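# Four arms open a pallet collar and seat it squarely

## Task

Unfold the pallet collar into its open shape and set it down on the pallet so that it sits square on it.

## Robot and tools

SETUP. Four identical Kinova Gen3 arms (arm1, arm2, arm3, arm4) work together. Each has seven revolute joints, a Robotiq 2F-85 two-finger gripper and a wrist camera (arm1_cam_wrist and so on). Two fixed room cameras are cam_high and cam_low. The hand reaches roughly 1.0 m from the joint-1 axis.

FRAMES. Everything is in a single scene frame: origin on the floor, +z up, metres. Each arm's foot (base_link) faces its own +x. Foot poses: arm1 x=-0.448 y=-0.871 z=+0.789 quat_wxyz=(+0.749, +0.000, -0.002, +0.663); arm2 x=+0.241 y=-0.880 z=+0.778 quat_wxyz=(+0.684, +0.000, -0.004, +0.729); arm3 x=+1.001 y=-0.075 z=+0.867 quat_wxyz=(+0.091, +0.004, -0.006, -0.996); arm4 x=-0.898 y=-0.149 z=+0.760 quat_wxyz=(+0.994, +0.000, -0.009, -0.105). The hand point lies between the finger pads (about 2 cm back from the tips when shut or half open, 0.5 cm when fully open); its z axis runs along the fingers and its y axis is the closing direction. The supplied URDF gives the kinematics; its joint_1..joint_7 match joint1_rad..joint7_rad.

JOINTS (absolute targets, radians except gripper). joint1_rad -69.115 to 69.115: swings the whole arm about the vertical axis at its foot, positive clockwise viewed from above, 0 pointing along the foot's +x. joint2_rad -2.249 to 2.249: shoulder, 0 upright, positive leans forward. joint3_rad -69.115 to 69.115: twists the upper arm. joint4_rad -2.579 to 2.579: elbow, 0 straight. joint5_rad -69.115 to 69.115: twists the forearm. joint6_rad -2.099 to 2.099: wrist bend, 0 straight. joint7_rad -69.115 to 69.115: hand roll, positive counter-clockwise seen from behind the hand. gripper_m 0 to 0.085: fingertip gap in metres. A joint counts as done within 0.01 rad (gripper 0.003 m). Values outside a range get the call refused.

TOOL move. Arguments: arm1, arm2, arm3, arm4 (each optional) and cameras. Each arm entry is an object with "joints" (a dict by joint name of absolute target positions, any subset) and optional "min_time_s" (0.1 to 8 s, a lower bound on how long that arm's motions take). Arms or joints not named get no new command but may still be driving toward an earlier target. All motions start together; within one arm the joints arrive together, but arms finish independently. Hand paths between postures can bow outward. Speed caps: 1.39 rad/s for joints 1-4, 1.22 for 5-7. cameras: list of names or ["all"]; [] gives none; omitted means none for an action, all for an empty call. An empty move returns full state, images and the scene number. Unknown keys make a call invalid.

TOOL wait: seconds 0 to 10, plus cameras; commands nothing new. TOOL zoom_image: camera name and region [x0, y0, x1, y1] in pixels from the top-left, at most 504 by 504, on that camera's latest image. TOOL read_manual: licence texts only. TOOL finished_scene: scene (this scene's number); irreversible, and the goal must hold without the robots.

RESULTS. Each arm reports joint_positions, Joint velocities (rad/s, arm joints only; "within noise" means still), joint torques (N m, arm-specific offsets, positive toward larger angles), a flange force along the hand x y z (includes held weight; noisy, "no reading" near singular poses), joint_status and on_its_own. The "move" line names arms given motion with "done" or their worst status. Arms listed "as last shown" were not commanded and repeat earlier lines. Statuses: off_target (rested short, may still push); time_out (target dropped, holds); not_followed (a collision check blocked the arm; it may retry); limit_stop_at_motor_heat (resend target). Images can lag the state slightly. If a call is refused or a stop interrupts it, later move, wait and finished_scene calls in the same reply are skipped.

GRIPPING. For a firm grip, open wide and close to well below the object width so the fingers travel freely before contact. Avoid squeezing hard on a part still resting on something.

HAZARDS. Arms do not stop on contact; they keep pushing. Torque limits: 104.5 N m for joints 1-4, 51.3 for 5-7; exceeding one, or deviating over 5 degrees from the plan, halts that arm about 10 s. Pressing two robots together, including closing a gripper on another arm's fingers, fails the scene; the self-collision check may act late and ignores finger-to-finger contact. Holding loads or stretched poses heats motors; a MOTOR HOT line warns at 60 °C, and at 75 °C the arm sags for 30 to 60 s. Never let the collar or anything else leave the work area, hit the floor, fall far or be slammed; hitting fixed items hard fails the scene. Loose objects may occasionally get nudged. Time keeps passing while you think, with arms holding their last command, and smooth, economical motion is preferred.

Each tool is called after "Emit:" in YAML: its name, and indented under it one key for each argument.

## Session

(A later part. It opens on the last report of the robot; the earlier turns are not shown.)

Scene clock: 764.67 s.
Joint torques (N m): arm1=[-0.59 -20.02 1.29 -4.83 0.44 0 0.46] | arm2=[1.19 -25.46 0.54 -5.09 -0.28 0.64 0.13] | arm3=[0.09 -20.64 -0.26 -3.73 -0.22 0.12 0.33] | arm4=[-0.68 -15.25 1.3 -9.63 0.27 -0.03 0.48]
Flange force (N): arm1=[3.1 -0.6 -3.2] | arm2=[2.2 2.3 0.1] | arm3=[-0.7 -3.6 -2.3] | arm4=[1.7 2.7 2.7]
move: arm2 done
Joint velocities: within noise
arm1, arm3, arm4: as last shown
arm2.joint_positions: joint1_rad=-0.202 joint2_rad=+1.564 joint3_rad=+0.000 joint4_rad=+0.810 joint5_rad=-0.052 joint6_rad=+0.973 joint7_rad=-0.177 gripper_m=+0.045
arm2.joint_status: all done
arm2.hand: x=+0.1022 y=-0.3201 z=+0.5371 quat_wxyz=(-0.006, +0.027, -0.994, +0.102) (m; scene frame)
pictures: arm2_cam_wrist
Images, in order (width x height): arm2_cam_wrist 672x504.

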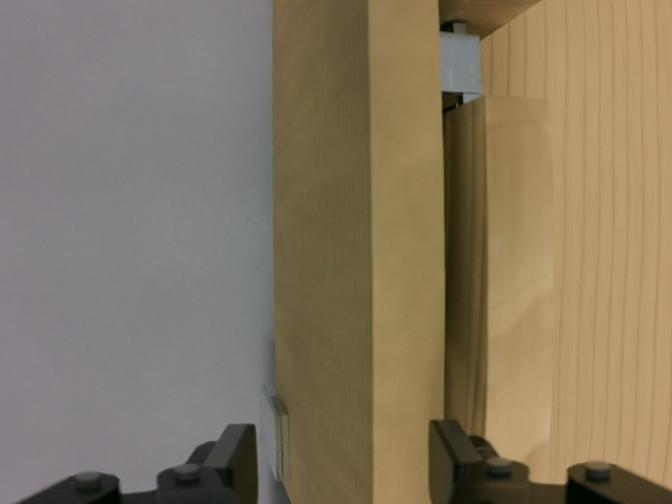

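Emit:
move:
  arm2: {"joints": {"joint1_rad": -0.1926, "joint2_rad": 1.6638, "joint4_rad": 0.5582, "joint5_rad": -0.0461, "joint6_rad": 1.1254, "joint7_rad": -0.177, "gripper_m": 0.085}, "min_time_s": 1.2}
  cameras: ["arm2_cam_wrist", "cam_low"]

Emit:
zoom_image:
  camera: "cam_low"
  region: [320, 140, 460, 260]

Scene clock: 824.20 s.
Joint torques (N m): arm1=[-0.62 -20.04 1.3 -4.81 0.44 -0.01 0.48] | arm2=[1.17 -26.24 0.52 -6.06 -0.26 0.7 0.17] | arm3=[0.16 -20.68 -0.24 -3.74 -0.19 0.12 0.32] | arm4=[-0.73 -15.23 1.26 -9.64 0.3 0 0.58]
Flange force (N): arm1=[3.0 -0.7 -3.2] | arm2=[2.1 2.4 0.1] | arm3=[-0.5 -3.7 -2.2] | arm4=[1.6 2.9 2.8]
move: arm2 done
Joint velocities: within noise
arm1, arm3, arm4: as last shown
arm2.joint_positions: joint1_rad=-0.193 joint2_rad=+1.664 joint3_rad=+0.000 joint4_rad=+0.558 joint5_rad=-0.046 joint6_rad=+1.125 joint7_rad=-0.177 gripper_m=+0.085
arm2.joint_status: all done
arm2.hand: x=+0.1006 y=-0.2897 z=+0.5309 quat_wxyz=(-0.006, +0.027, -0.994, +0.102) (m; scene frame)
pictures: arm2_cam_wrist, cam_low
Images, in order (width x height): arm2_cam_wrist 672x504, cam_low 672x504.

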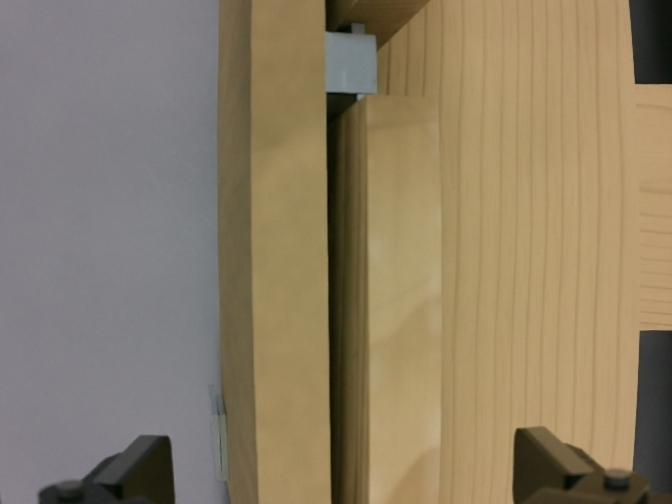

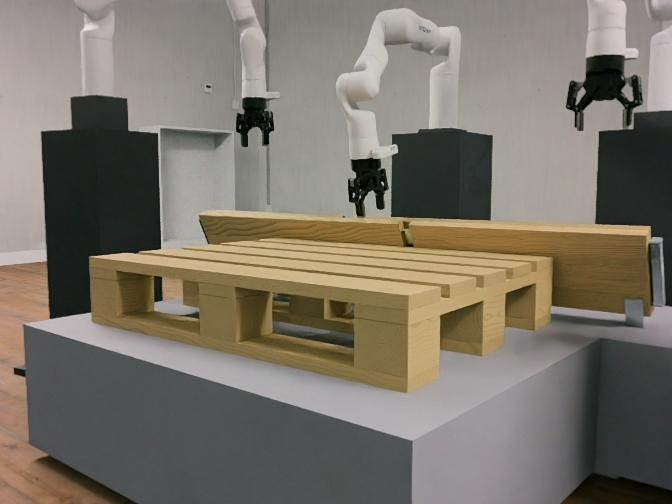

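Scaled by 3.600 from the camera's 672x504 image, which has a finer 960x720 frame.

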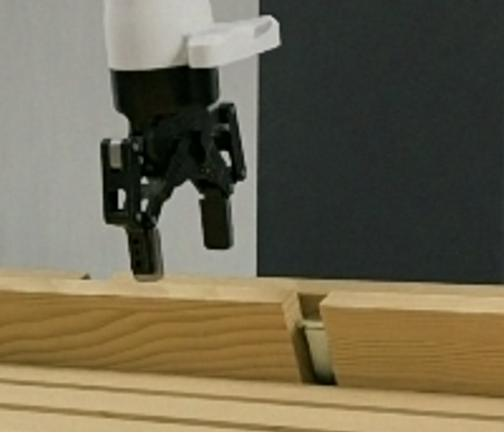

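Emit:
move:
  arm2: {"joints": {"joint1_rad": -0.1964, "joint2_rad": 1.7937, "joint4_rad": 0.448, "joint5_rad": -0.0465, "joint6_rad": 1.1057, "joint7_rad": -0.177}, "min_time_s": 1.2}
  cameras: ["arm2_cam_wrist", "cam_low"]

Emit:
zoom_image:
  camera: "cam_low"
  region: [320, 140, 460, 260]

Scene clock: 832.77 s.
Joint torques (N m): arm1=[-0.62 -20.03 1.33 -4.8 0.45 0 0.47] | arm2=[1.17 -25.76 0.5 -5.96 -0.23 0.68 0.11] | arm3=[0.17 -20.7 -0.29 -3.72 -0.19 0.11 0.31] | arm4=[-0.7 -15.28 1.31 -9.7 0.29 -0.03 0.5]
Flange force (N): arm1=[3.0 -0.7 -3.2] | arm2=no reading | arm3=[-0.4 -3.7 -2.2] | arm4=[1.8 2.9 2.9]
move: arm2 done
Joint velocities: within noise
arm1, arm3: as last shown
arm2.joint_positions: joint1_rad=-0.196 joint2_rad=+1.794 joint3_rad=+0.000 joint4_rad=+0.448 joint5_rad=-0.047 joint6_rad=+1.106 joint7_rad=-0.177 gripper_m=+0.085
arm2.joint_status: all done
arm2.hand: x=+0.1019 y=-0.3019 z=+0.4720 quat_wxyz=(-0.006, +0.028, -0.994, +0.102) (m; scene frame)
arm4.joint_positions: joint1_rad=-0.752 joint2_rad=+0.335 joint3_rad=+0.000 joint4_rad=+1.110 joint5_rad=+0.000 joint6_rad=+1.697 joint7_rad=+2.600 gripper_m=+0.085
arm4.joint_status: not commanded
arm4.hand: x=-0.5067 y=+0.0618 z=+1.1764 quat_wxyz=(-0.005, +0.707, -0.707, +0.007) (m; scene frame)
pictures: arm2_cam_wrist, cam_low
Images, in order (width x height): arm2_cam_wrist 672x504, cam_low 672x504.

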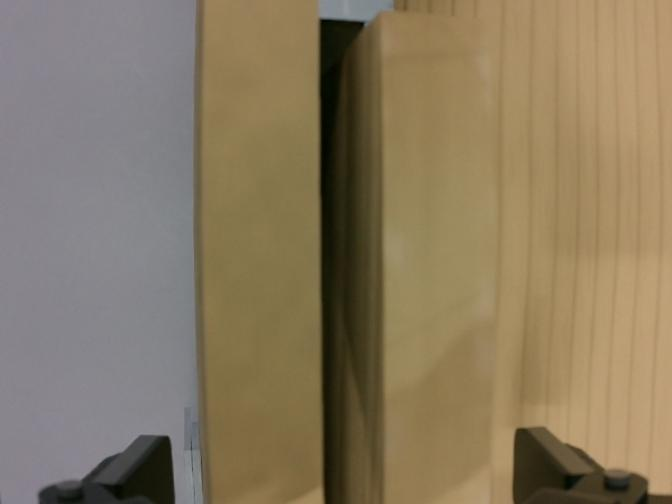

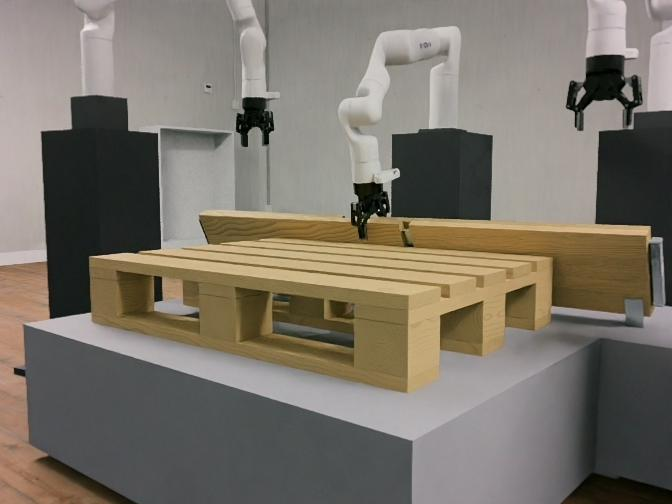

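Scaled by 3.600 from the camera's 672x504 image, which has a finer 960x720 frame.

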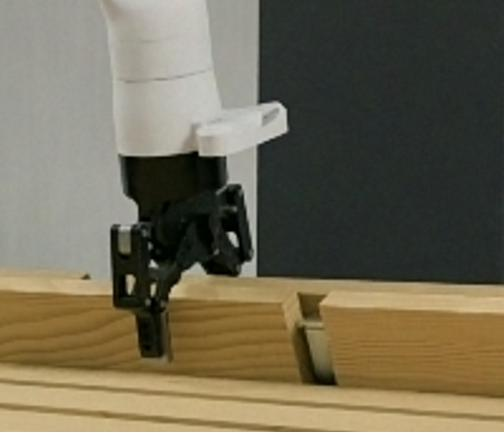

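Emit:
move:
  arm2: {"joints": {"joint1_rad": -0.2249, "joint2_rad": 1.5855, "joint4_rad": 1.0194, "joint5_rad": -0.0406, "joint6_rad": 0.6391, "joint7_rad": -0.1996}, "min_time_s": 2}
  cameras: ["arm2_cam_wrist", "cam_low"]

Scene clock: 862.17 s.
Joint torques (N m): arm1=[-0.6 -20.07 1.27 -4.83 0.45 -0.01 0.47] | arm2=[0.92 -22.95 0.26 -2.64 -0.27 0.87 0.18] | arm3=[0.14 -20.64 -0.25 -3.75 -0.2 0.13 0.29] | arm4=[-0.66 -15.27 1.3 -9.7 0.3 -0.07 0.48]
Flange force (N): arm1=[3.1 -0.7 -3.1] | arm2=[2.3 3.8 0.1] | arm3=[-0.6 -3.7 -2.3] | arm4=[1.7 2.9 2.8]
move: arm2 done
Joint velocities: within noise
arm1, arm3, arm4: as last shown
arm2.joint_positions: joint1_rad=-0.225 joint2_rad=+1.585 joint3_rad=+0.000 joint4_rad=+1.019 joint5_rad=-0.041 joint6_rad=+0.639 joint7_rad=-0.200 gripper_m=+0.085
arm2.joint_status: all done
arm2.hand: x=+0.1030 y=-0.3463 z=+0.4788 quat_wxyz=(-0.004, +0.027, -0.998, +0.050) (m; scene frame)
pictures: arm2_cam_wrist, cam_low
Images, in order (width x height): arm2_cam_wrist 672x504, cam_low 672x504.

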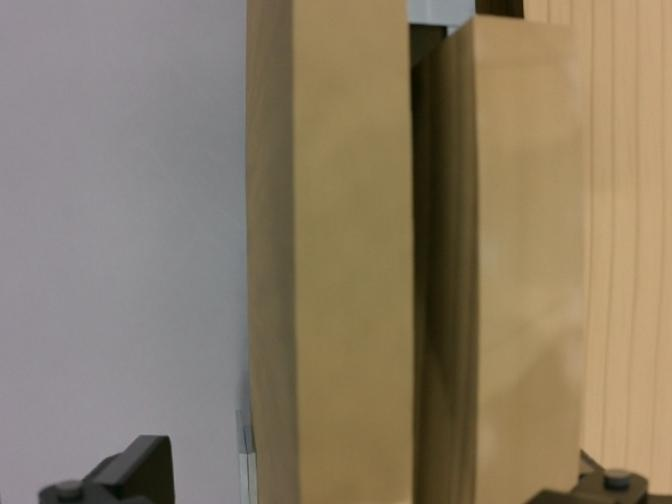

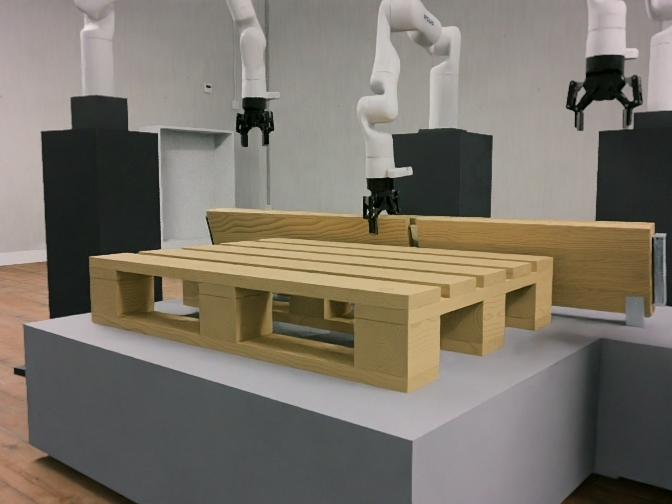

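Emit:
move:
  arm2: {"joints": {"joint1_rad": -0.2685, "joint2_rad": 1.4849, "joint4_rad": 1.382, "joint5_rad": 0, "joint6_rad": 0.2747, "joint7_rad": -0.2772}, "min_time_s": 2}
  cameras: ["arm2_cam_wrist", "cam_low", "cam_high"]

Emit:
zoom_image:
  camera: "cam_high"
  region: [160, 180, 520, 300]

Scene clock: 869.37 s.
Joint torques (N m): arm1=[-0.61 -20.04 1.34 -4.82 0.46 -0.01 0.47] | arm2=[1.14 -22.37 0.66 -1.78 -0.16 0.09 0.16] | arm3=[0.13 -20.63 -0.27 -3.75 -0.19 0.12 0.3] | arm4=[-0.68 -15.26 1.39 -9.66 0.27 -0.05 0.52]
Flange force (N): arm1=[3.0 -0.7 -3.2] | arm2=[2.6 1.4 1.1] | arm3=[-0.6 -3.7 -2.4] | arm4=[1.6 2.9 2.7]
move: arm2 done
Joint velocities: within noise
arm1.joint_positions: joint1_rad=-0.174 joint2_rad=+0.994 joint3_rad=+0.000 joint4_rad=+1.622 joint5_rad=+0.000 joint6_rad=+0.525 joint7_rad=+1.518 gripper_m=+0.085
arm1.joint_status: not commanded
arm1.hand: x=-0.4495 y=-0.3597 z=+0.7213 quat_wxyz=(-0.002, +0.707, -0.707, +0.000) (m; scene frame)
arm2.joint_positions: joint1_rad=-0.269 joint2_rad=+1.485 joint3_rad=+0.000 joint4_rad=+1.382 joint5_rad=+0.000 joint6_rad=+0.275 joint7_rad=-0.277 gripper_m=+0.085
arm2.joint_status: all done
arm2.hand: x=+0.1017 y=-0.3933 z=+0.4867 quat_wxyz=(-0.003, +0.027, -1.000, -0.003) (m; scene frame)
arm3.joint_positions: joint1_rad=-0.486 joint2_rad=+1.143 joint3_rad=+0.000 joint4_rad=+1.646 joint5_rad=+0.000 joint6_rad=+0.353 joint7_rad=-0.669 gripper_m=+0.085
arm3.joint_status: not commanded
arm3.hand: x=+0.6011 y=-0.3617 z=+0.7198 quat_wxyz=(-0.001, -0.707, +0.707, -0.007) (m; scene frame)
arm4: as last shown
pictures: arm2_cam_wrist, cam_high, cam_low
Images, in order (width x height): arm2_cam_wrist 672x504, cam_high 672x504, cam_low 672x504.

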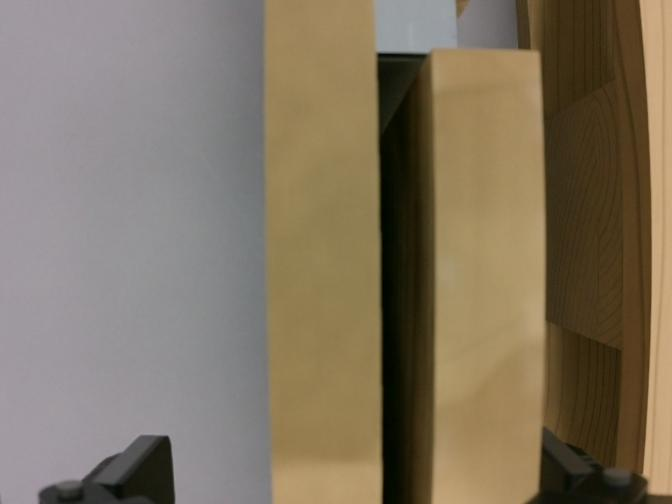

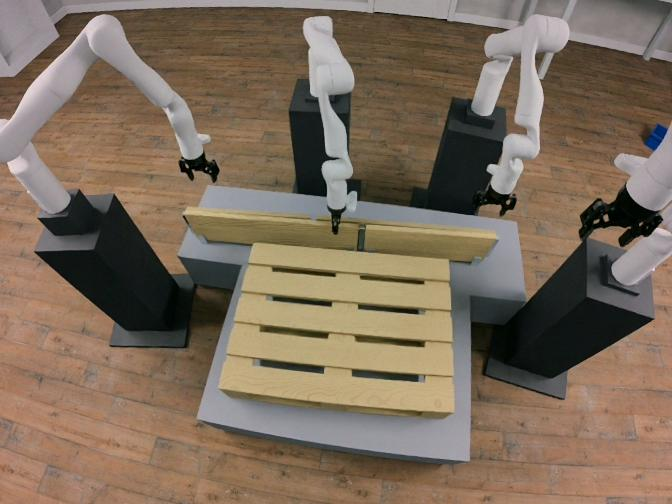

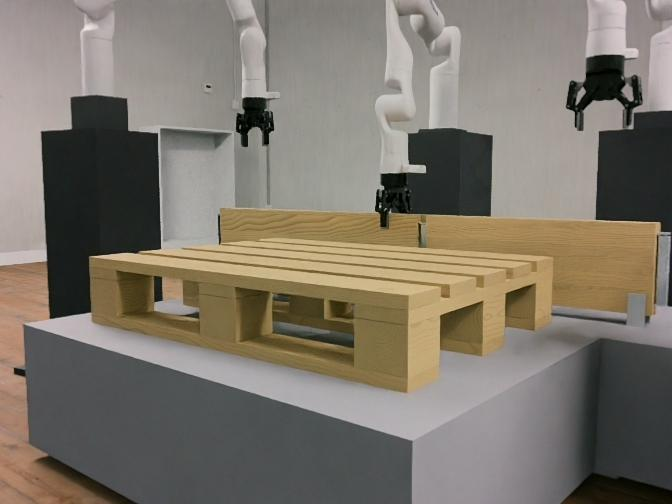

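Scaled by 1.400 from the camera's 672x504 image, which has a finer 960x720 frame.

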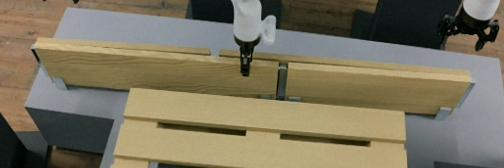

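Emit:
zoom_image:
  camera: "cam_low"
  region: [360, 160, 440, 240]

Emit:
zoom_image:
  camera: "arm2_cam_wrist"
  region: [20, 380, 200, 504]

Emit:
zoom_image:
  camera: "arm2_cam_wrist"
  region: [340, 20, 560, 240]

Scaled by 6.300 from the camera's 672x504 image, which has a finer 960x720 frame.

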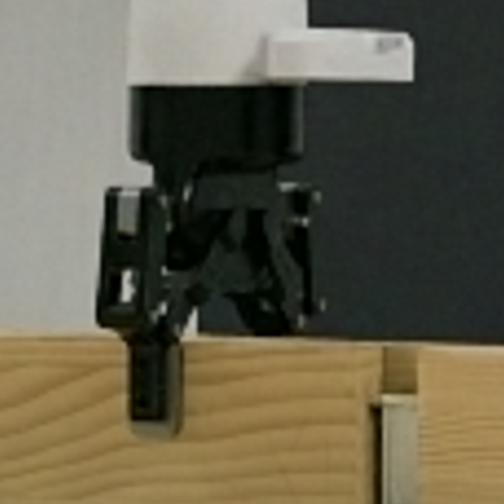

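Scaled by 2.800.

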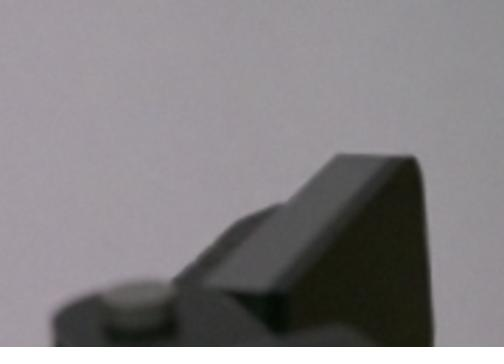

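Scaled by 2.291.

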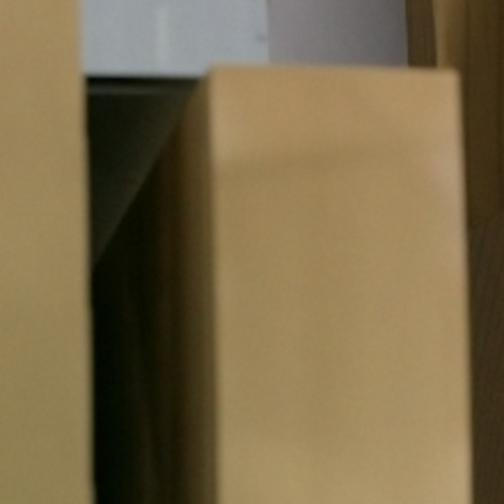

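Emit:
move:
  arm2: {"joints": {"joint2_rad": 1.304, "joint4_rad": 1.5186, "joint6_rad": 0.319}, "min_time_s": 1.2}

Emit:
move:
  arm2: {"joints": {"joint1_rad": -0.2741, "joint2_rad": 1.297, "joint4_rad": 1.5547, "joint6_rad": 0.2899, "joint7_rad": -0.2827, "gripper_m": 0.034}, "min_time_s": 0.8}
  cameras: ["arm2_cam_wrist"]

Emit:
zoom_image:
  camera: "arm2_cam_wrist"
  region: [240, 320, 500, 504]

Scene clock: 903.47 s.
Joint torques (N m): arm1=[-0.6 -20.03 1.33 -4.82 0.44 0.01 0.48] | arm2=[1.15 -22.07 0.63 -2.27 -0.19 0.07 0.14] | arm3=[0.1 -20.67 -0.29 -3.75 -0.19 0.12 0.33] | arm4=[-0.68 -15.28 1.28 -9.69 0.3 -0.09 0.5]
Flange force (N): arm1=[3.1 -0.6 -3.2] | arm2=[2.5 1.0 0.5] | arm3=[-0.6 -3.7 -2.3] | arm4=[1.7 2.8 2.6]
move: arm2 done
Joint velocities: within noise
arm1, arm3, arm4: as last shown
arm2.joint_positions: joint1_rad=-0.269 joint2_rad=+1.304 joint3_rad=+0.000 joint4_rad=+1.519 joint5_rad=+0.000 joint6_rad=+0.319 joint7_rad=-0.277 gripper_m=+0.085
arm2.joint_status: all done
arm2.hand: x=+0.1013 y=-0.3937 z=+0.5656 quat_wxyz=(-0.003, +0.027, -1.000, -0.003) (m; scene frame)
pictures: none

Scene clock: 904.57 s.
Joint torques (N m): arm1=[-0.62 -20.04 1.31 -4.85 0.44 0 0.45] | arm2=[1.14 -21.88 0.65 -2.02 -0.16 0.08 0.16] | arm3=[0.15 -20.61 -0.28 -3.72 -0.17 0.12 0.3] | arm4=[-0.64 -15.26 1.29 -9.63 0.29 -0.01 0.52]
Flange force (N): arm1=[3.2 -0.7 -3.2] | arm2=[2.6 0.9 0.7] | arm3=[-0.5 -3.7 -2.4] | arm4=[1.5 2.8 2.7]
move: arm2 done
Joint velocities: within noise
arm1, arm3, arm4: as last shown
arm2.joint_positions: joint1_rad=-0.274 joint2_rad=+1.297 joint3_rad=+0.000 joint4_rad=+1.555 joint5_rad=+0.000 joint6_rad=+0.290 joint7_rad=-0.283 gripper_m=+0.034
arm2.joint_status: all done
arm2.hand: x=+0.1017 y=-0.4035 z=+0.5657 quat_wxyz=(-0.003, +0.027, -1.000, -0.003) (m; scene frame)
pictures: arm2_cam_wrist
Images, in order (width x height): arm2_cam_wrist 672x504.

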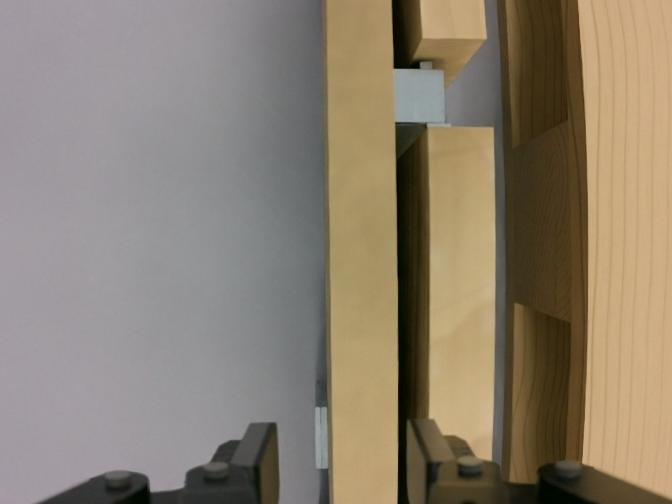

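Scaled by 1.938.

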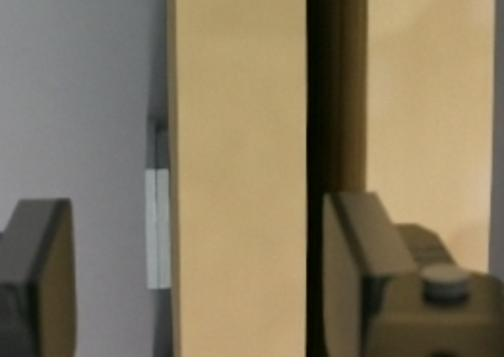

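Emit:
move:
  arm2: {"joints": {"joint1_rad": -0.2734, "joint2_rad": 1.3113, "joint4_rad": 1.5417, "joint6_rad": 0.2886, "joint7_rad": -0.282}, "min_time_s": 0.5}

Emit:
move:
  arm2: {"joints": {"joint2_rad": 1.4171, "joint4_rad": 1.4662, "joint6_rad": 0.2583}, "min_time_s": 1.5}
  cameras: ["arm2_cam_wrist", "cam_low"]

Emit:
zoom_image:
  camera: "arm2_cam_wrist"
  region: [240, 320, 500, 504]

Scene clock: 916.63 s.
Joint torques (N m): arm1=[-0.62 -20.04 1.27 -4.81 0.44 -0.01 0.47] | arm2=[1.1 -21.9 0.62 -1.97 -0.16 0.07 0.13] | arm3=[0.17 -20.67 -0.27 -3.75 -0.19 0.11 0.31] | arm4=[-0.72 -15.22 1.36 -9.74 0.32 0.01 0.5]
Flange force (N): arm1=[3.0 -0.7 -3.2] | arm2=[2.5 1.1 0.7] | arm3=[-0.5 -3.8 -2.3] | arm4=[1.9 3.2 3.2]
move: arm2 done
Joint velocities: within noise
arm1, arm3, arm4: as last shown
arm2.joint_positions: joint1_rad=-0.273 joint2_rad=+1.311 joint3_rad=+0.000 joint4_rad=+1.542 joint5_rad=+0.000 joint6_rad=+0.289 joint7_rad=-0.282 gripper_m=+0.034
arm2.joint_status: all done
arm2.hand: x=+0.1017 y=-0.4022 z=+0.5598 quat_wxyz=(-0.003, +0.027, -1.000, -0.003) (m; scene frame)
pictures: none

Scene clock: 920.30 s.
Joint torques (N m): arm1=[-0.63 -20.05 1.33 -4.82 0.45 0 0.46] | arm2=[-23.03 37.58 -29.26 5.3 -2.93 -0.08 1.3] | arm3=[0.12 -20.64 -0.25 -3.75 -0.19 0.12 0.32] | arm4=[-0.7 -15.25 1.36 -9.68 0.25 0 0.46]
Flange force (N): arm1=[3.1 -0.7 -3.1] | arm2=[-42.7 5.1 -124.2] | arm3=[-0.6 -3.7 -2.3] | arm4=[1.8 2.9 3.0]
move: arm2 time_out
Joint velocities: within noise
arm1, arm3, arm4: as last shown
arm2.joint_positions: joint1_rad=-0.273 joint2_rad=+1.391 joint3_rad=+0.000 joint4_rad=+1.466 joint5_rad=+0.000 joint6_rad=+0.258 joint7_rad=-0.282 gripper_m=+0.034
arm2.joint_status: joint2_rad time_out (moved +0.079 of +0.106); the others done
arm2.hand: x=+0.0972 y=-0.3885 z=+0.5270 quat_wxyz=(+0.001, +0.027, -1.000, -0.015) (m; scene frame)
pictures: arm2_cam_wrist, cam_low
Images, in order (width x height): arm2_cam_wrist 672x504, cam_low 672x504.

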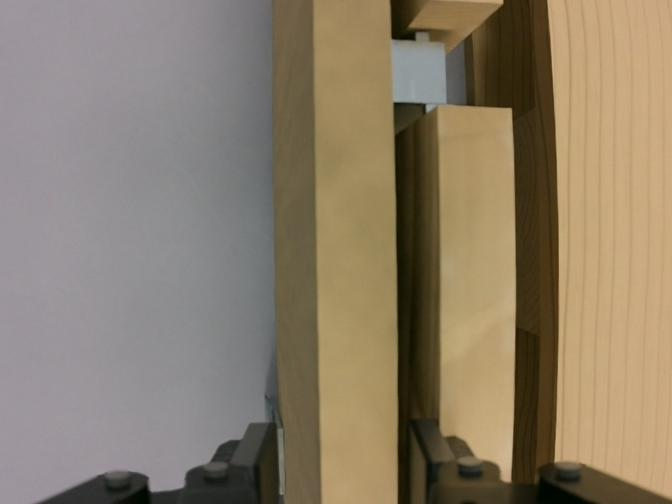

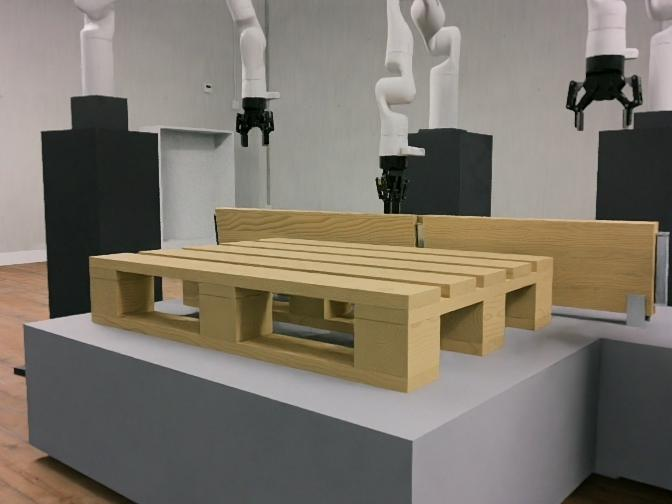

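Scaled by 1.938.

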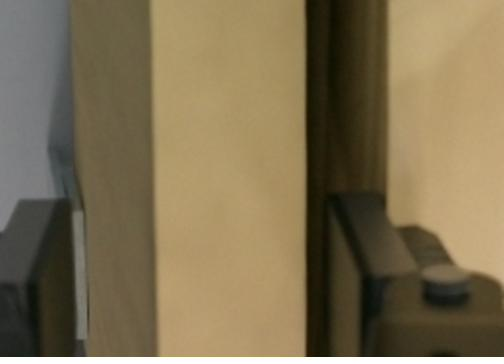

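Emit:
move:
  arm2: {"joints": {"joint2_rad": 1.3113, "joint4_rad": 1.5417, "joint6_rad": 0.2886}, "min_time_s": 1}
  cameras: ["arm2_cam_wrist", "cam_low"]

Emit:
zoom_image:
  camera: "arm2_cam_wrist"
  region: [280, 0, 540, 240]

Emit:
zoom_image:
  camera: "cam_low"
  region: [380, 190, 480, 260]

Scene clock: 981.43 s.
Joint torques (N m): arm1=[-0.58 -20.03 1.3 -4.82 0.44 -0.01 0.48] | arm2=[1.2 -21.91 0.66 -2.01 -0.17 0.06 0.14] | arm3=[0.11 -20.64 -0.29 -3.76 -0.17 0.12 0.31] | arm4=[-0.72 -15.35 1.32 -9.68 0.28 -0.04 0.53]
Flange force (N): arm1=[3.1 -0.6 -3.2] | arm2=[2.7 0.9 0.6] | arm3=[-0.6 -3.7 -2.3] | arm4=[1.6 2.7 2.8]
move: arm2 done
MOTOR HOT: the motor of arm2's joint2_rad reports 63 °C; the controller stops that arm at 75 °C. To cool a motor, set the load down, stop pushing, or move to a pose that needs little force.
Joint velocities: within noise
arm1, arm3, arm4: as last shown
arm2.joint_positions: joint1_rad=-0.273 joint2_rad=+1.311 joint3_rad=+0.000 joint4_rad=+1.542 joint5_rad=+0.000 joint6_rad=+0.289 joint7_rad=-0.282 gripper_m=+0.034
arm2.joint_status: all done
arm2.hand: x=+0.1017 y=-0.4022 z=+0.5598 quat_wxyz=(-0.003, +0.027, -1.000, -0.003) (m; scene frame)
pictures: arm2_cam_wrist, cam_low
Images, in order (width x height): arm2_cam_wrist 672x504, cam_low 672x504.

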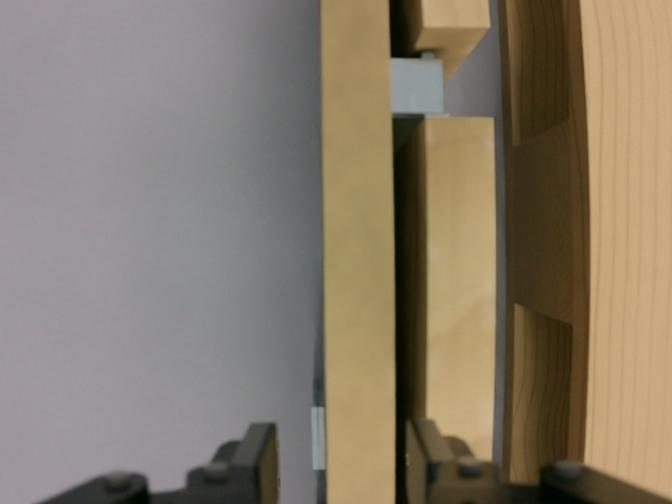

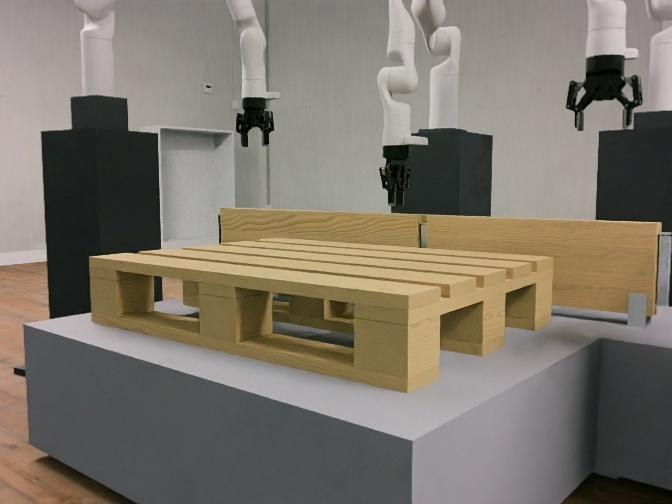

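Scaled by 1.938.

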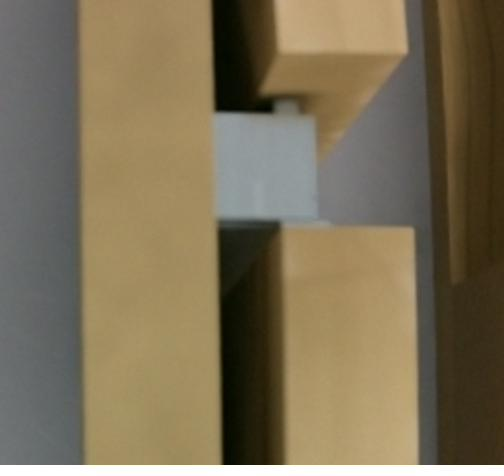

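Scaled by 5.040 from the camera's 672x504 image, which has a finer 960x720 frame.

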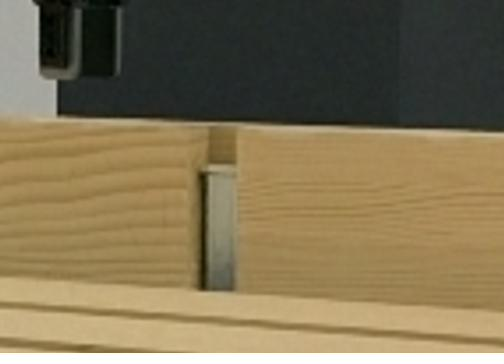

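Emit:
move:
  cameras: ["arm1_cam_wrist", "arm3_cam_wrist"]

Scene clock: 1001.50 s.
Joint torques (N m): arm1=[-0.6 -20.02 1.3 -4.83 0.46 0 0.47] | arm2=[1.12 -21.89 0.58 -1.98 -0.17 0.06 0.13] | arm3=[0.15 -20.73 -0.26 -3.73 -0.19 0.12 0.33] | arm4=[-0.69 -15.25 1.3 -9.75 0.29 -0.07 0.5]
Flange force (N): arm1=[3.1 -0.7 -3.2] | arm2=[2.5 1.1 0.6] | arm3=[-0.5 -3.7 -2.1] | arm4=[1.9 3.1 3.0]
MOTOR HOT: still on. The motor of arm2's joint2_rad reports 62 °C.
Joint velocities: within noise
arm1.joint_positions: joint1_rad=-0.174 joint2_rad=+0.994 joint3_rad=+0.000 joint4_rad=+1.622 joint5_rad=+0.000 joint6_rad=+0.525 joint7_rad=+1.518 gripper_m=+0.085
arm1.joint_status: not commanded
arm1.hand: x=-0.4495 y=-0.3597 z=+0.7213 quat_wxyz=(-0.002, +0.707, -0.707, +0.000) (m; scene frame)
arm2.joint_positions: joint1_rad=-0.273 joint2_rad=+1.311 joint3_rad=+0.000 joint4_rad=+1.542 joint5_rad=+0.000 joint6_rad=+0.289 joint7_rad=-0.282 gripper_m=+0.034
arm2.joint_status: all done
arm2.hand: x=+0.1017 y=-0.4022 z=+0.5598 quat_wxyz=(-0.003, +0.027, -1.000, -0.003) (m; scene frame)
arm3.joint_positions: joint1_rad=-0.486 joint2_rad=+1.143 joint3_rad=+0.000 joint4_rad=+1.646 joint5_rad=+0.000 joint6_rad=+0.353 joint7_rad=-0.669 gripper_m=+0.085
arm3.joint_status: not commanded
arm3.hand: x=+0.6011 y=-0.3617 z=+0.7198 quat_wxyz=(-0.001, -0.707, +0.707, -0.007) (m; scene frame)
arm4.joint_positions: joint1_rad=-0.752 joint2_rad=+0.335 joint3_rad=+0.000 joint4_rad=+1.110 joint5_rad=+0.000 joint6_rad=+1.697 joint7_rad=+2.600 gripper_m=+0.085
arm4.joint_status: not commanded
arm4.hand: x=-0.5067 y=+0.0618 z=+1.1764 quat_wxyz=(-0.005, +0.707, -0.707, +0.007) (m; scene frame)
pictures: arm1_cam_wrist, arm3_cam_wrist
Images, in order (width x height): arm1_cam_wrist 672x504, arm3_cam_wrist 672x504.

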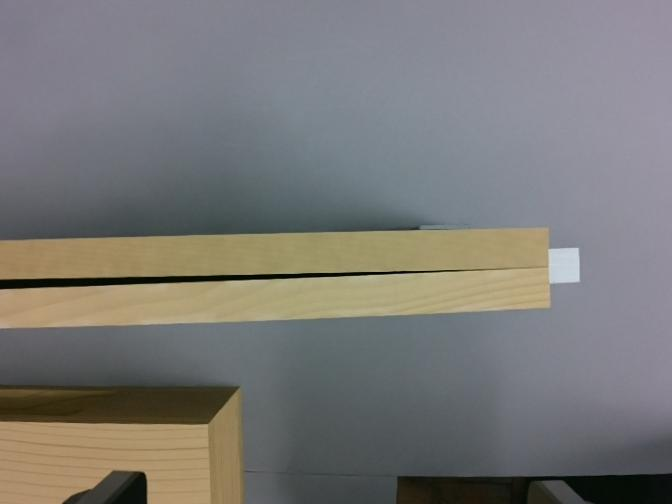

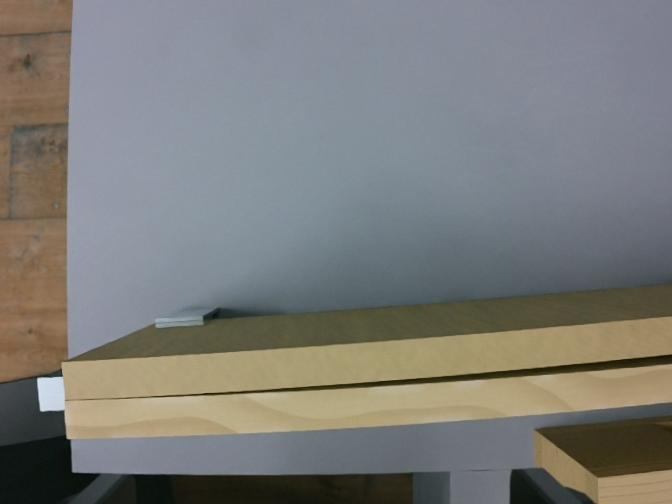

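Emit:
move:
  arm1: {"joints": {"joint1_rad": -0.2905, "joint2_rad": 1.2907, "joint4_rad": 1.6883, "joint6_rad": 0.1626, "joint7_rad": 3.013}}
  arm3: {"joints": {"joint1_rad": -0.6126, "joint2_rad": 1.4668, "joint4_rad": 1.7148, "joint6_rad": -0.04, "joint7_rad": -2.31}}
  cameras: ["arm1_cam_wrist", "arm3_cam_wrist"]

Scene clock: 1032.37 s.
Joint torques (N m): arm1=[-0.62 -19.45 1.42 -1.89 0.46 -0.05 0.48] | arm2=[1.09 -21.85 0.65 -2.03 -0.19 0.09 0.15] | arm3=[0.16 -18.84 -0.13 -0.47 -0.15 0.09 0.34] | arm4=[-0.69 -15.28 1.29 -9.71 0.25 -0.05 0.53]
Flange force (N): arm1=[0.7 2.0 -4.2] | arm2=[2.4 0.8 0.5] | arm3=[-3.0 0.5 -3.9] | arm4=[1.7 2.9 2.9]
move: arm1 done; arm3 done
MOTOR HOT: still on. The motor of arm2's joint2_rad reports 60 °C.
Joint velocities: within noise
arm1.joint_positions: joint1_rad=-0.290 joint2_rad=+1.291 joint3_rad=+0.000 joint4_rad=+1.688 joint5_rad=+0.000 joint6_rad=+0.163 joint7_rad=+3.013 gripper_m=+0.085
arm1.joint_status: all done
arm1.hand: x=-0.4992 y=-0.4173 z=+0.5697 quat_wxyz=(-0.001, +1.000, +0.020, +0.001) (m; scene frame)
arm2.joint_positions: joint1_rad=-0.273 joint2_rad=+1.311 joint3_rad=+0.000 joint4_rad=+1.542 joint5_rad=+0.000 joint6_rad=+0.289 joint7_rad=-0.282 gripper_m=+0.034
arm2.joint_status: not commanded
arm2.hand: x=+0.1017 y=-0.4022 z=+0.5598 quat_wxyz=(-0.003, +0.027, -1.000, -0.003) (m; scene frame)
arm3.joint_positions: joint1_rad=-0.613 joint2_rad=+1.467 joint3_rad=+0.000 joint4_rad=+1.715 joint5_rad=+0.000 joint6_rad=-0.040 joint7_rad=-2.310 gripper_m=+0.085
arm3.joint_status: all done
arm3.hand: x=+0.7014 y=-0.3506 z=+0.5706 quat_wxyz=(+0.004, -0.028, +1.000, -0.005) (m; scene frame)
arm4: as last shown
pictures: arm1_cam_wrist, arm3_cam_wrist
Images, in order (width x height): arm1_cam_wrist 672x504, arm3_cam_wrist 672x504.

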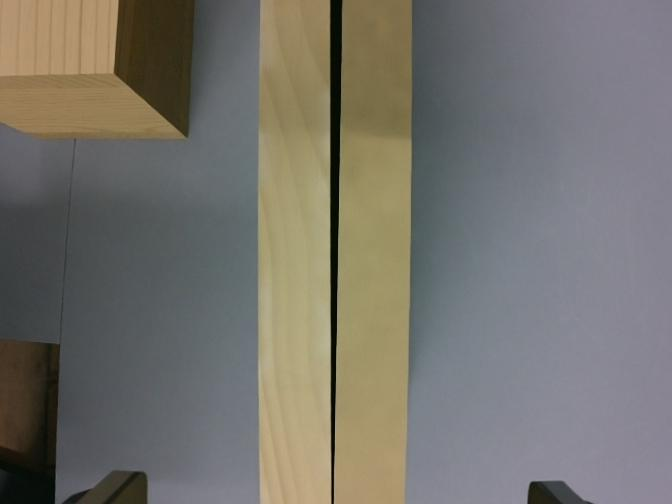

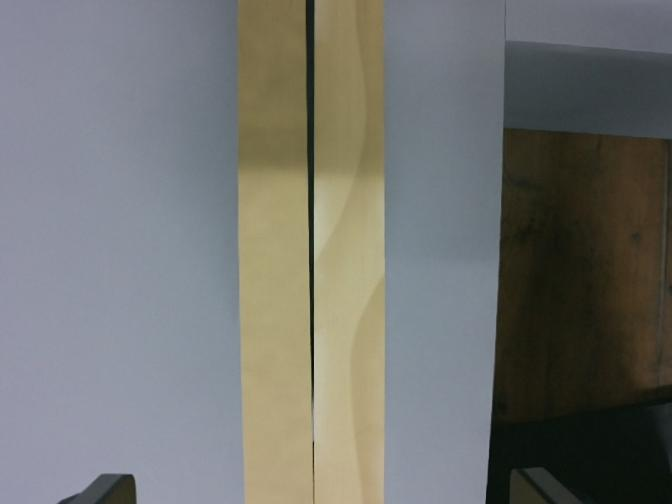

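Emit:
move:
  arm1: {"joints": {"joint2_rad": 1.4675, "joint4_rad": 1.5568, "joint6_rad": 0.1173}, "min_time_s": 1}
  arm3: {"joints": {"joint2_rad": 1.6456, "joint4_rad": 1.5396, "joint6_rad": -0.0436}, "min_time_s": 1}
  arm2: {"joints": {"joint1_rad": -0.1745, "joint2_rad": 1.3056, "joint4_rad": 1.5756, "joint6_rad": 0.2604, "joint7_rad": -0.1831}, "min_time_s": 0.8}
  cameras: ["arm1_cam_wrist", "arm2_cam_wrist", "arm3_cam_wrist"]

Emit:
zoom_image:
  camera: "arm2_cam_wrist"
  region: [240, 320, 500, 504]

Scene clock: 1049.50 s.
Joint torques (N m): arm1=[-0.61 -19.72 1.42 -1.45 0.44 -0.05 0.47] | arm2=[1.23 -21.57 0.64 -1.7 -0.16 0.07 0.13] | arm3=[0.18 -18.9 -0.16 -0.42 -0.16 0.08 0.33] | arm4=[-0.76 -15.3 1.23 -9.75 0.25 -0.05 0.5]
Flange force (N): arm1=[0.7 1.7 -4.4] | arm2=[2.7 1.4 0.6] | arm3=[-2.9 0.4 -4.2] | arm4=[1.9 2.9 3.0]
move: arm1 done; arm2 done; arm3 done
MOTOR HOT: still on. The motor of arm2's joint2_rad reports 59 °C.
Joint velocities: within noise
arm1.joint_positions: joint1_rad=-0.290 joint2_rad=+1.467 joint3_rad=+0.000 joint4_rad=+1.557 joint5_rad=+0.000 joint6_rad=+0.117 joint7_rad=+3.013 gripper_m=+0.085
arm1.joint_status: all done
arm1.hand: x=-0.4990 y=-0.4169 z=+0.4948 quat_wxyz=(-0.002, +1.000, +0.020, +0.001) (m; scene frame)
arm2.joint_positions: joint1_rad=-0.175 joint2_rad=+1.306 joint3_rad=+0.000 joint4_rad=+1.576 joint5_rad=+0.000 joint6_rad=+0.260 joint7_rad=-0.183 gripper_m=+0.034
arm2.joint_status: all done
arm2.hand: x=+0.1516 y=-0.3996 z=+0.5600 quat_wxyz=(-0.003, +0.027, -1.000, -0.003) (m; scene frame)
arm3.joint_positions: joint1_rad=-0.613 joint2_rad=+1.646 joint3_rad=+0.000 joint4_rad=+1.540 joint5_rad=+0.000 joint6_rad=-0.044 joint7_rad=-2.310 gripper_m=+0.085
arm3.joint_status: all done
arm3.hand: x=+0.7020 y=-0.3513 z=+0.4955 quat_wxyz=(+0.004, -0.028, +1.000, -0.005) (m; scene frame)
arm4: as last shown
pictures: arm1_cam_wrist, arm2_cam_wrist, arm3_cam_wrist
Images, in order (width x height): arm1_cam_wrist 672x504, arm2_cam_wrist 672x504, arm3_cam_wrist 672x504.

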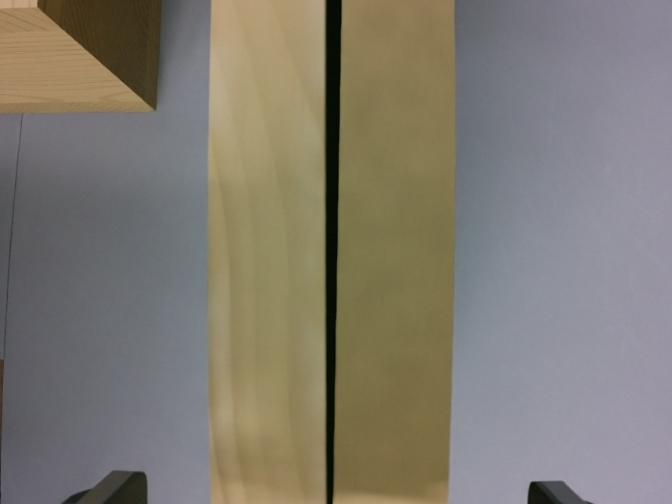

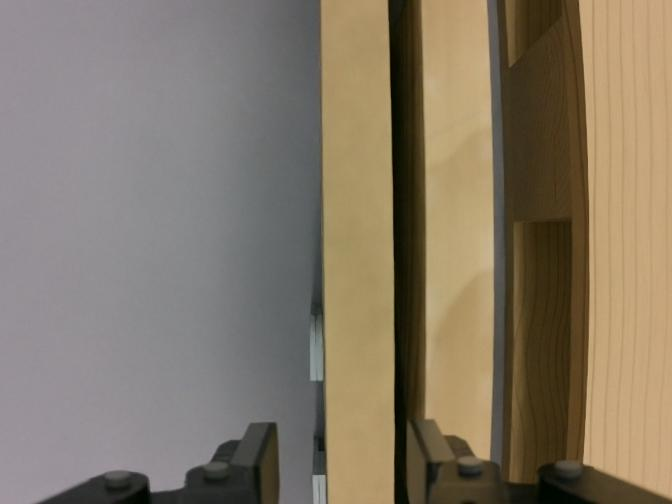

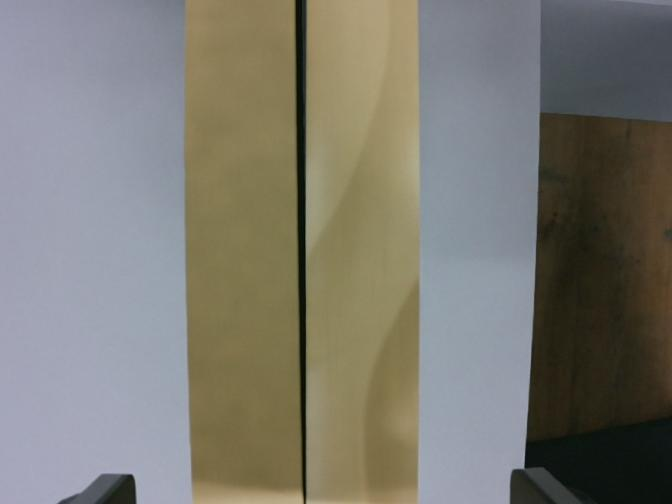

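Scaled by 1.938.

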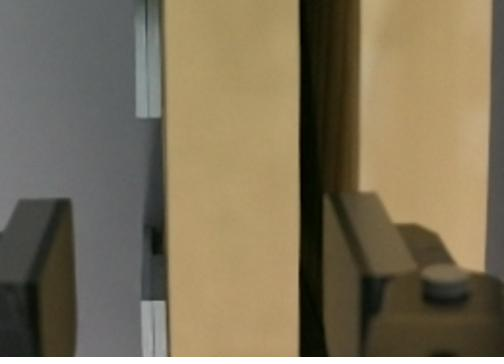

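Emit:
move:
  arm2: {"joints": {"joint2_rad": 1.3588, "joint4_rad": 1.5399, "joint6_rad": 0.2429}, "min_time_s": 1}
  cameras: ["arm2_cam_wrist"]

Emit:
zoom_image:
  camera: "arm2_cam_wrist"
  region: [240, 320, 500, 504]

Scene clock: 1057.77 s.
Joint torques (N m): arm1=[-0.62 -19.7 1.43 -1.47 0.46 -0.04 0.44] | arm2=[1.2 -21.72 0.67 -1.59 -0.13 0.07 0.14] | arm3=[0.17 -18.88 -0.15 -0.42 -0.18 0.1 0.32] | arm4=[-0.72 -15.28 1.39 -9.64 0.27 -0.02 0.48]
Flange force (N): arm1=[0.7 1.8 -4.4] | arm2=[2.6 1.2 0.7] | arm3=[-2.9 0.5 -4.3] | arm4=[1.7 2.7 2.8]
move: arm2 done
MOTOR HOT: still on. The motor of arm2's joint2_rad reports 59 °C.
Joint velocities: within noise
arm1, arm3, arm4: as last shown
arm2.joint_positions: joint1_rad=-0.175 joint2_rad=+1.359 joint3_rad=+0.000 joint4_rad=+1.540 joint5_rad=+0.000 joint6_rad=+0.243 joint7_rad=-0.183 gripper_m=+0.034
arm2.joint_status: all done
arm2.hand: x=+0.1517 y=-0.3995 z=+0.5369 quat_wxyz=(-0.003, +0.027, -1.000, -0.003) (m; scene frame)
pictures: arm2_cam_wrist
Images, in order (width x height): arm2_cam_wrist 672x504.

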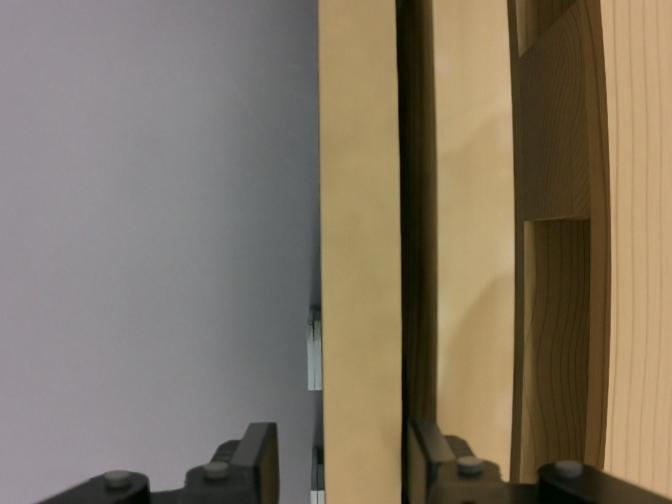

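Scaled by 1.938.

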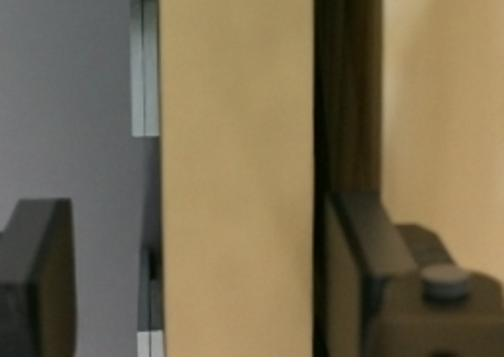

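Emit:
move:
  arm2: {"joints": {"joint1_rad": -0.1748, "joint2_rad": 1.3584, "joint4_rad": 1.5425, "joint6_rad": 0.2407, "joint7_rad": -0.1834}, "min_time_s": 0.4}

Emit:
move:
  arm2: {"joints": {"joint2_rad": 1.3814, "joint4_rad": 1.5257, "joint6_rad": 0.2345}, "min_time_s": 0.8}
  cameras: ["arm2_cam_wrist"]

Emit:
zoom_image:
  camera: "arm2_cam_wrist"
  region: [240, 320, 500, 504]

Scene clock: 1069.43 s.
Joint torques (N m): arm1=[-0.63 -19.68 1.41 -1.47 0.46 -0.03 0.47] | arm2=[1.24 -21.62 0.63 -1.53 -0.12 0.1 0.12] | arm3=[0.16 -18.91 -0.15 -0.38 -0.18 0.09 0.31] | arm4=[-0.71 -15.17 1.35 -9.73 0.26 -0.03 0.57]
Flange force (N): arm1=[0.7 1.8 -4.5] | arm2=[2.7 1.2 0.6] | arm3=[-2.8 0.5 -4.1] | arm4=[1.8 3.3 3.1]
move: arm2 done
MOTOR HOT: cleared for the motors of arm2.
Joint velocities: within noise
arm1, arm3, arm4: as last shown
arm2.joint_positions: joint1_rad=-0.175 joint2_rad=+1.358 joint3_rad=+0.000 joint4_rad=+1.543 joint5_rad=+0.000 joint6_rad=+0.241 joint7_rad=-0.183 gripper_m=+0.034
arm2.joint_status: all done
arm2.hand: x=+0.1518 y=-0.4002 z=+0.5368 quat_wxyz=(-0.003, +0.027, -1.000, -0.003) (m; scene frame)
pictures: none

Scene clock: 1070.53 s.
Joint torques (N m): arm1=[-0.6 -19.71 1.45 -1.47 0.43 -0.05 0.46] | arm2=[-3.08 35.21 -6.09 5.25 -0.64 0.41 0.36] | arm3=[0.18 -18.94 -0.15 -0.43 -0.16 0.11 0.33] | arm4=[-0.72 -15.28 1.3 -9.67 0.25 -0.04 0.53]
Flange force (N): arm1=[0.7 1.8 -4.4] | arm2=[-6.7 -4.7 -119.2] | arm3=[-3.0 0.5 -4.2] | arm4=[1.7 2.8 2.8]
move: arm2 done
Joint velocities: within noise
arm1, arm3, arm4: as last shown
arm2.joint_positions: joint1_rad=-0.175 joint2_rad=+1.380 joint3_rad=+0.000 joint4_rad=+1.526 joint5_rad=+0.000 joint6_rad=+0.234 joint7_rad=-0.183 gripper_m=+0.034
arm2.joint_status: all done
arm2.hand: x=+0.1516 y=-0.3993 z=+0.5276 quat_wxyz=(-0.003, +0.027, -1.000, -0.003) (m; scene frame)
pictures: arm2_cam_wrist
Images, in order (width x height): arm2_cam_wrist 672x504.

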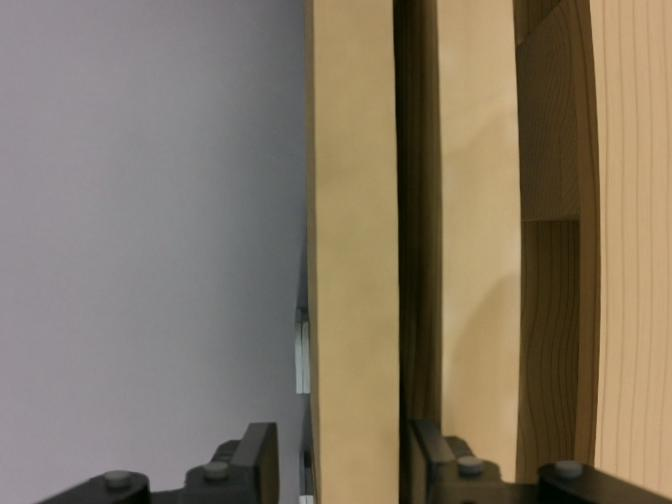

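Scaled by 1.938.

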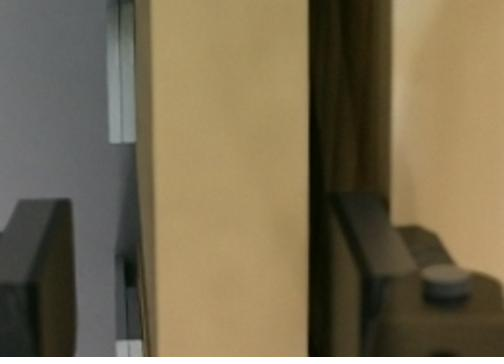

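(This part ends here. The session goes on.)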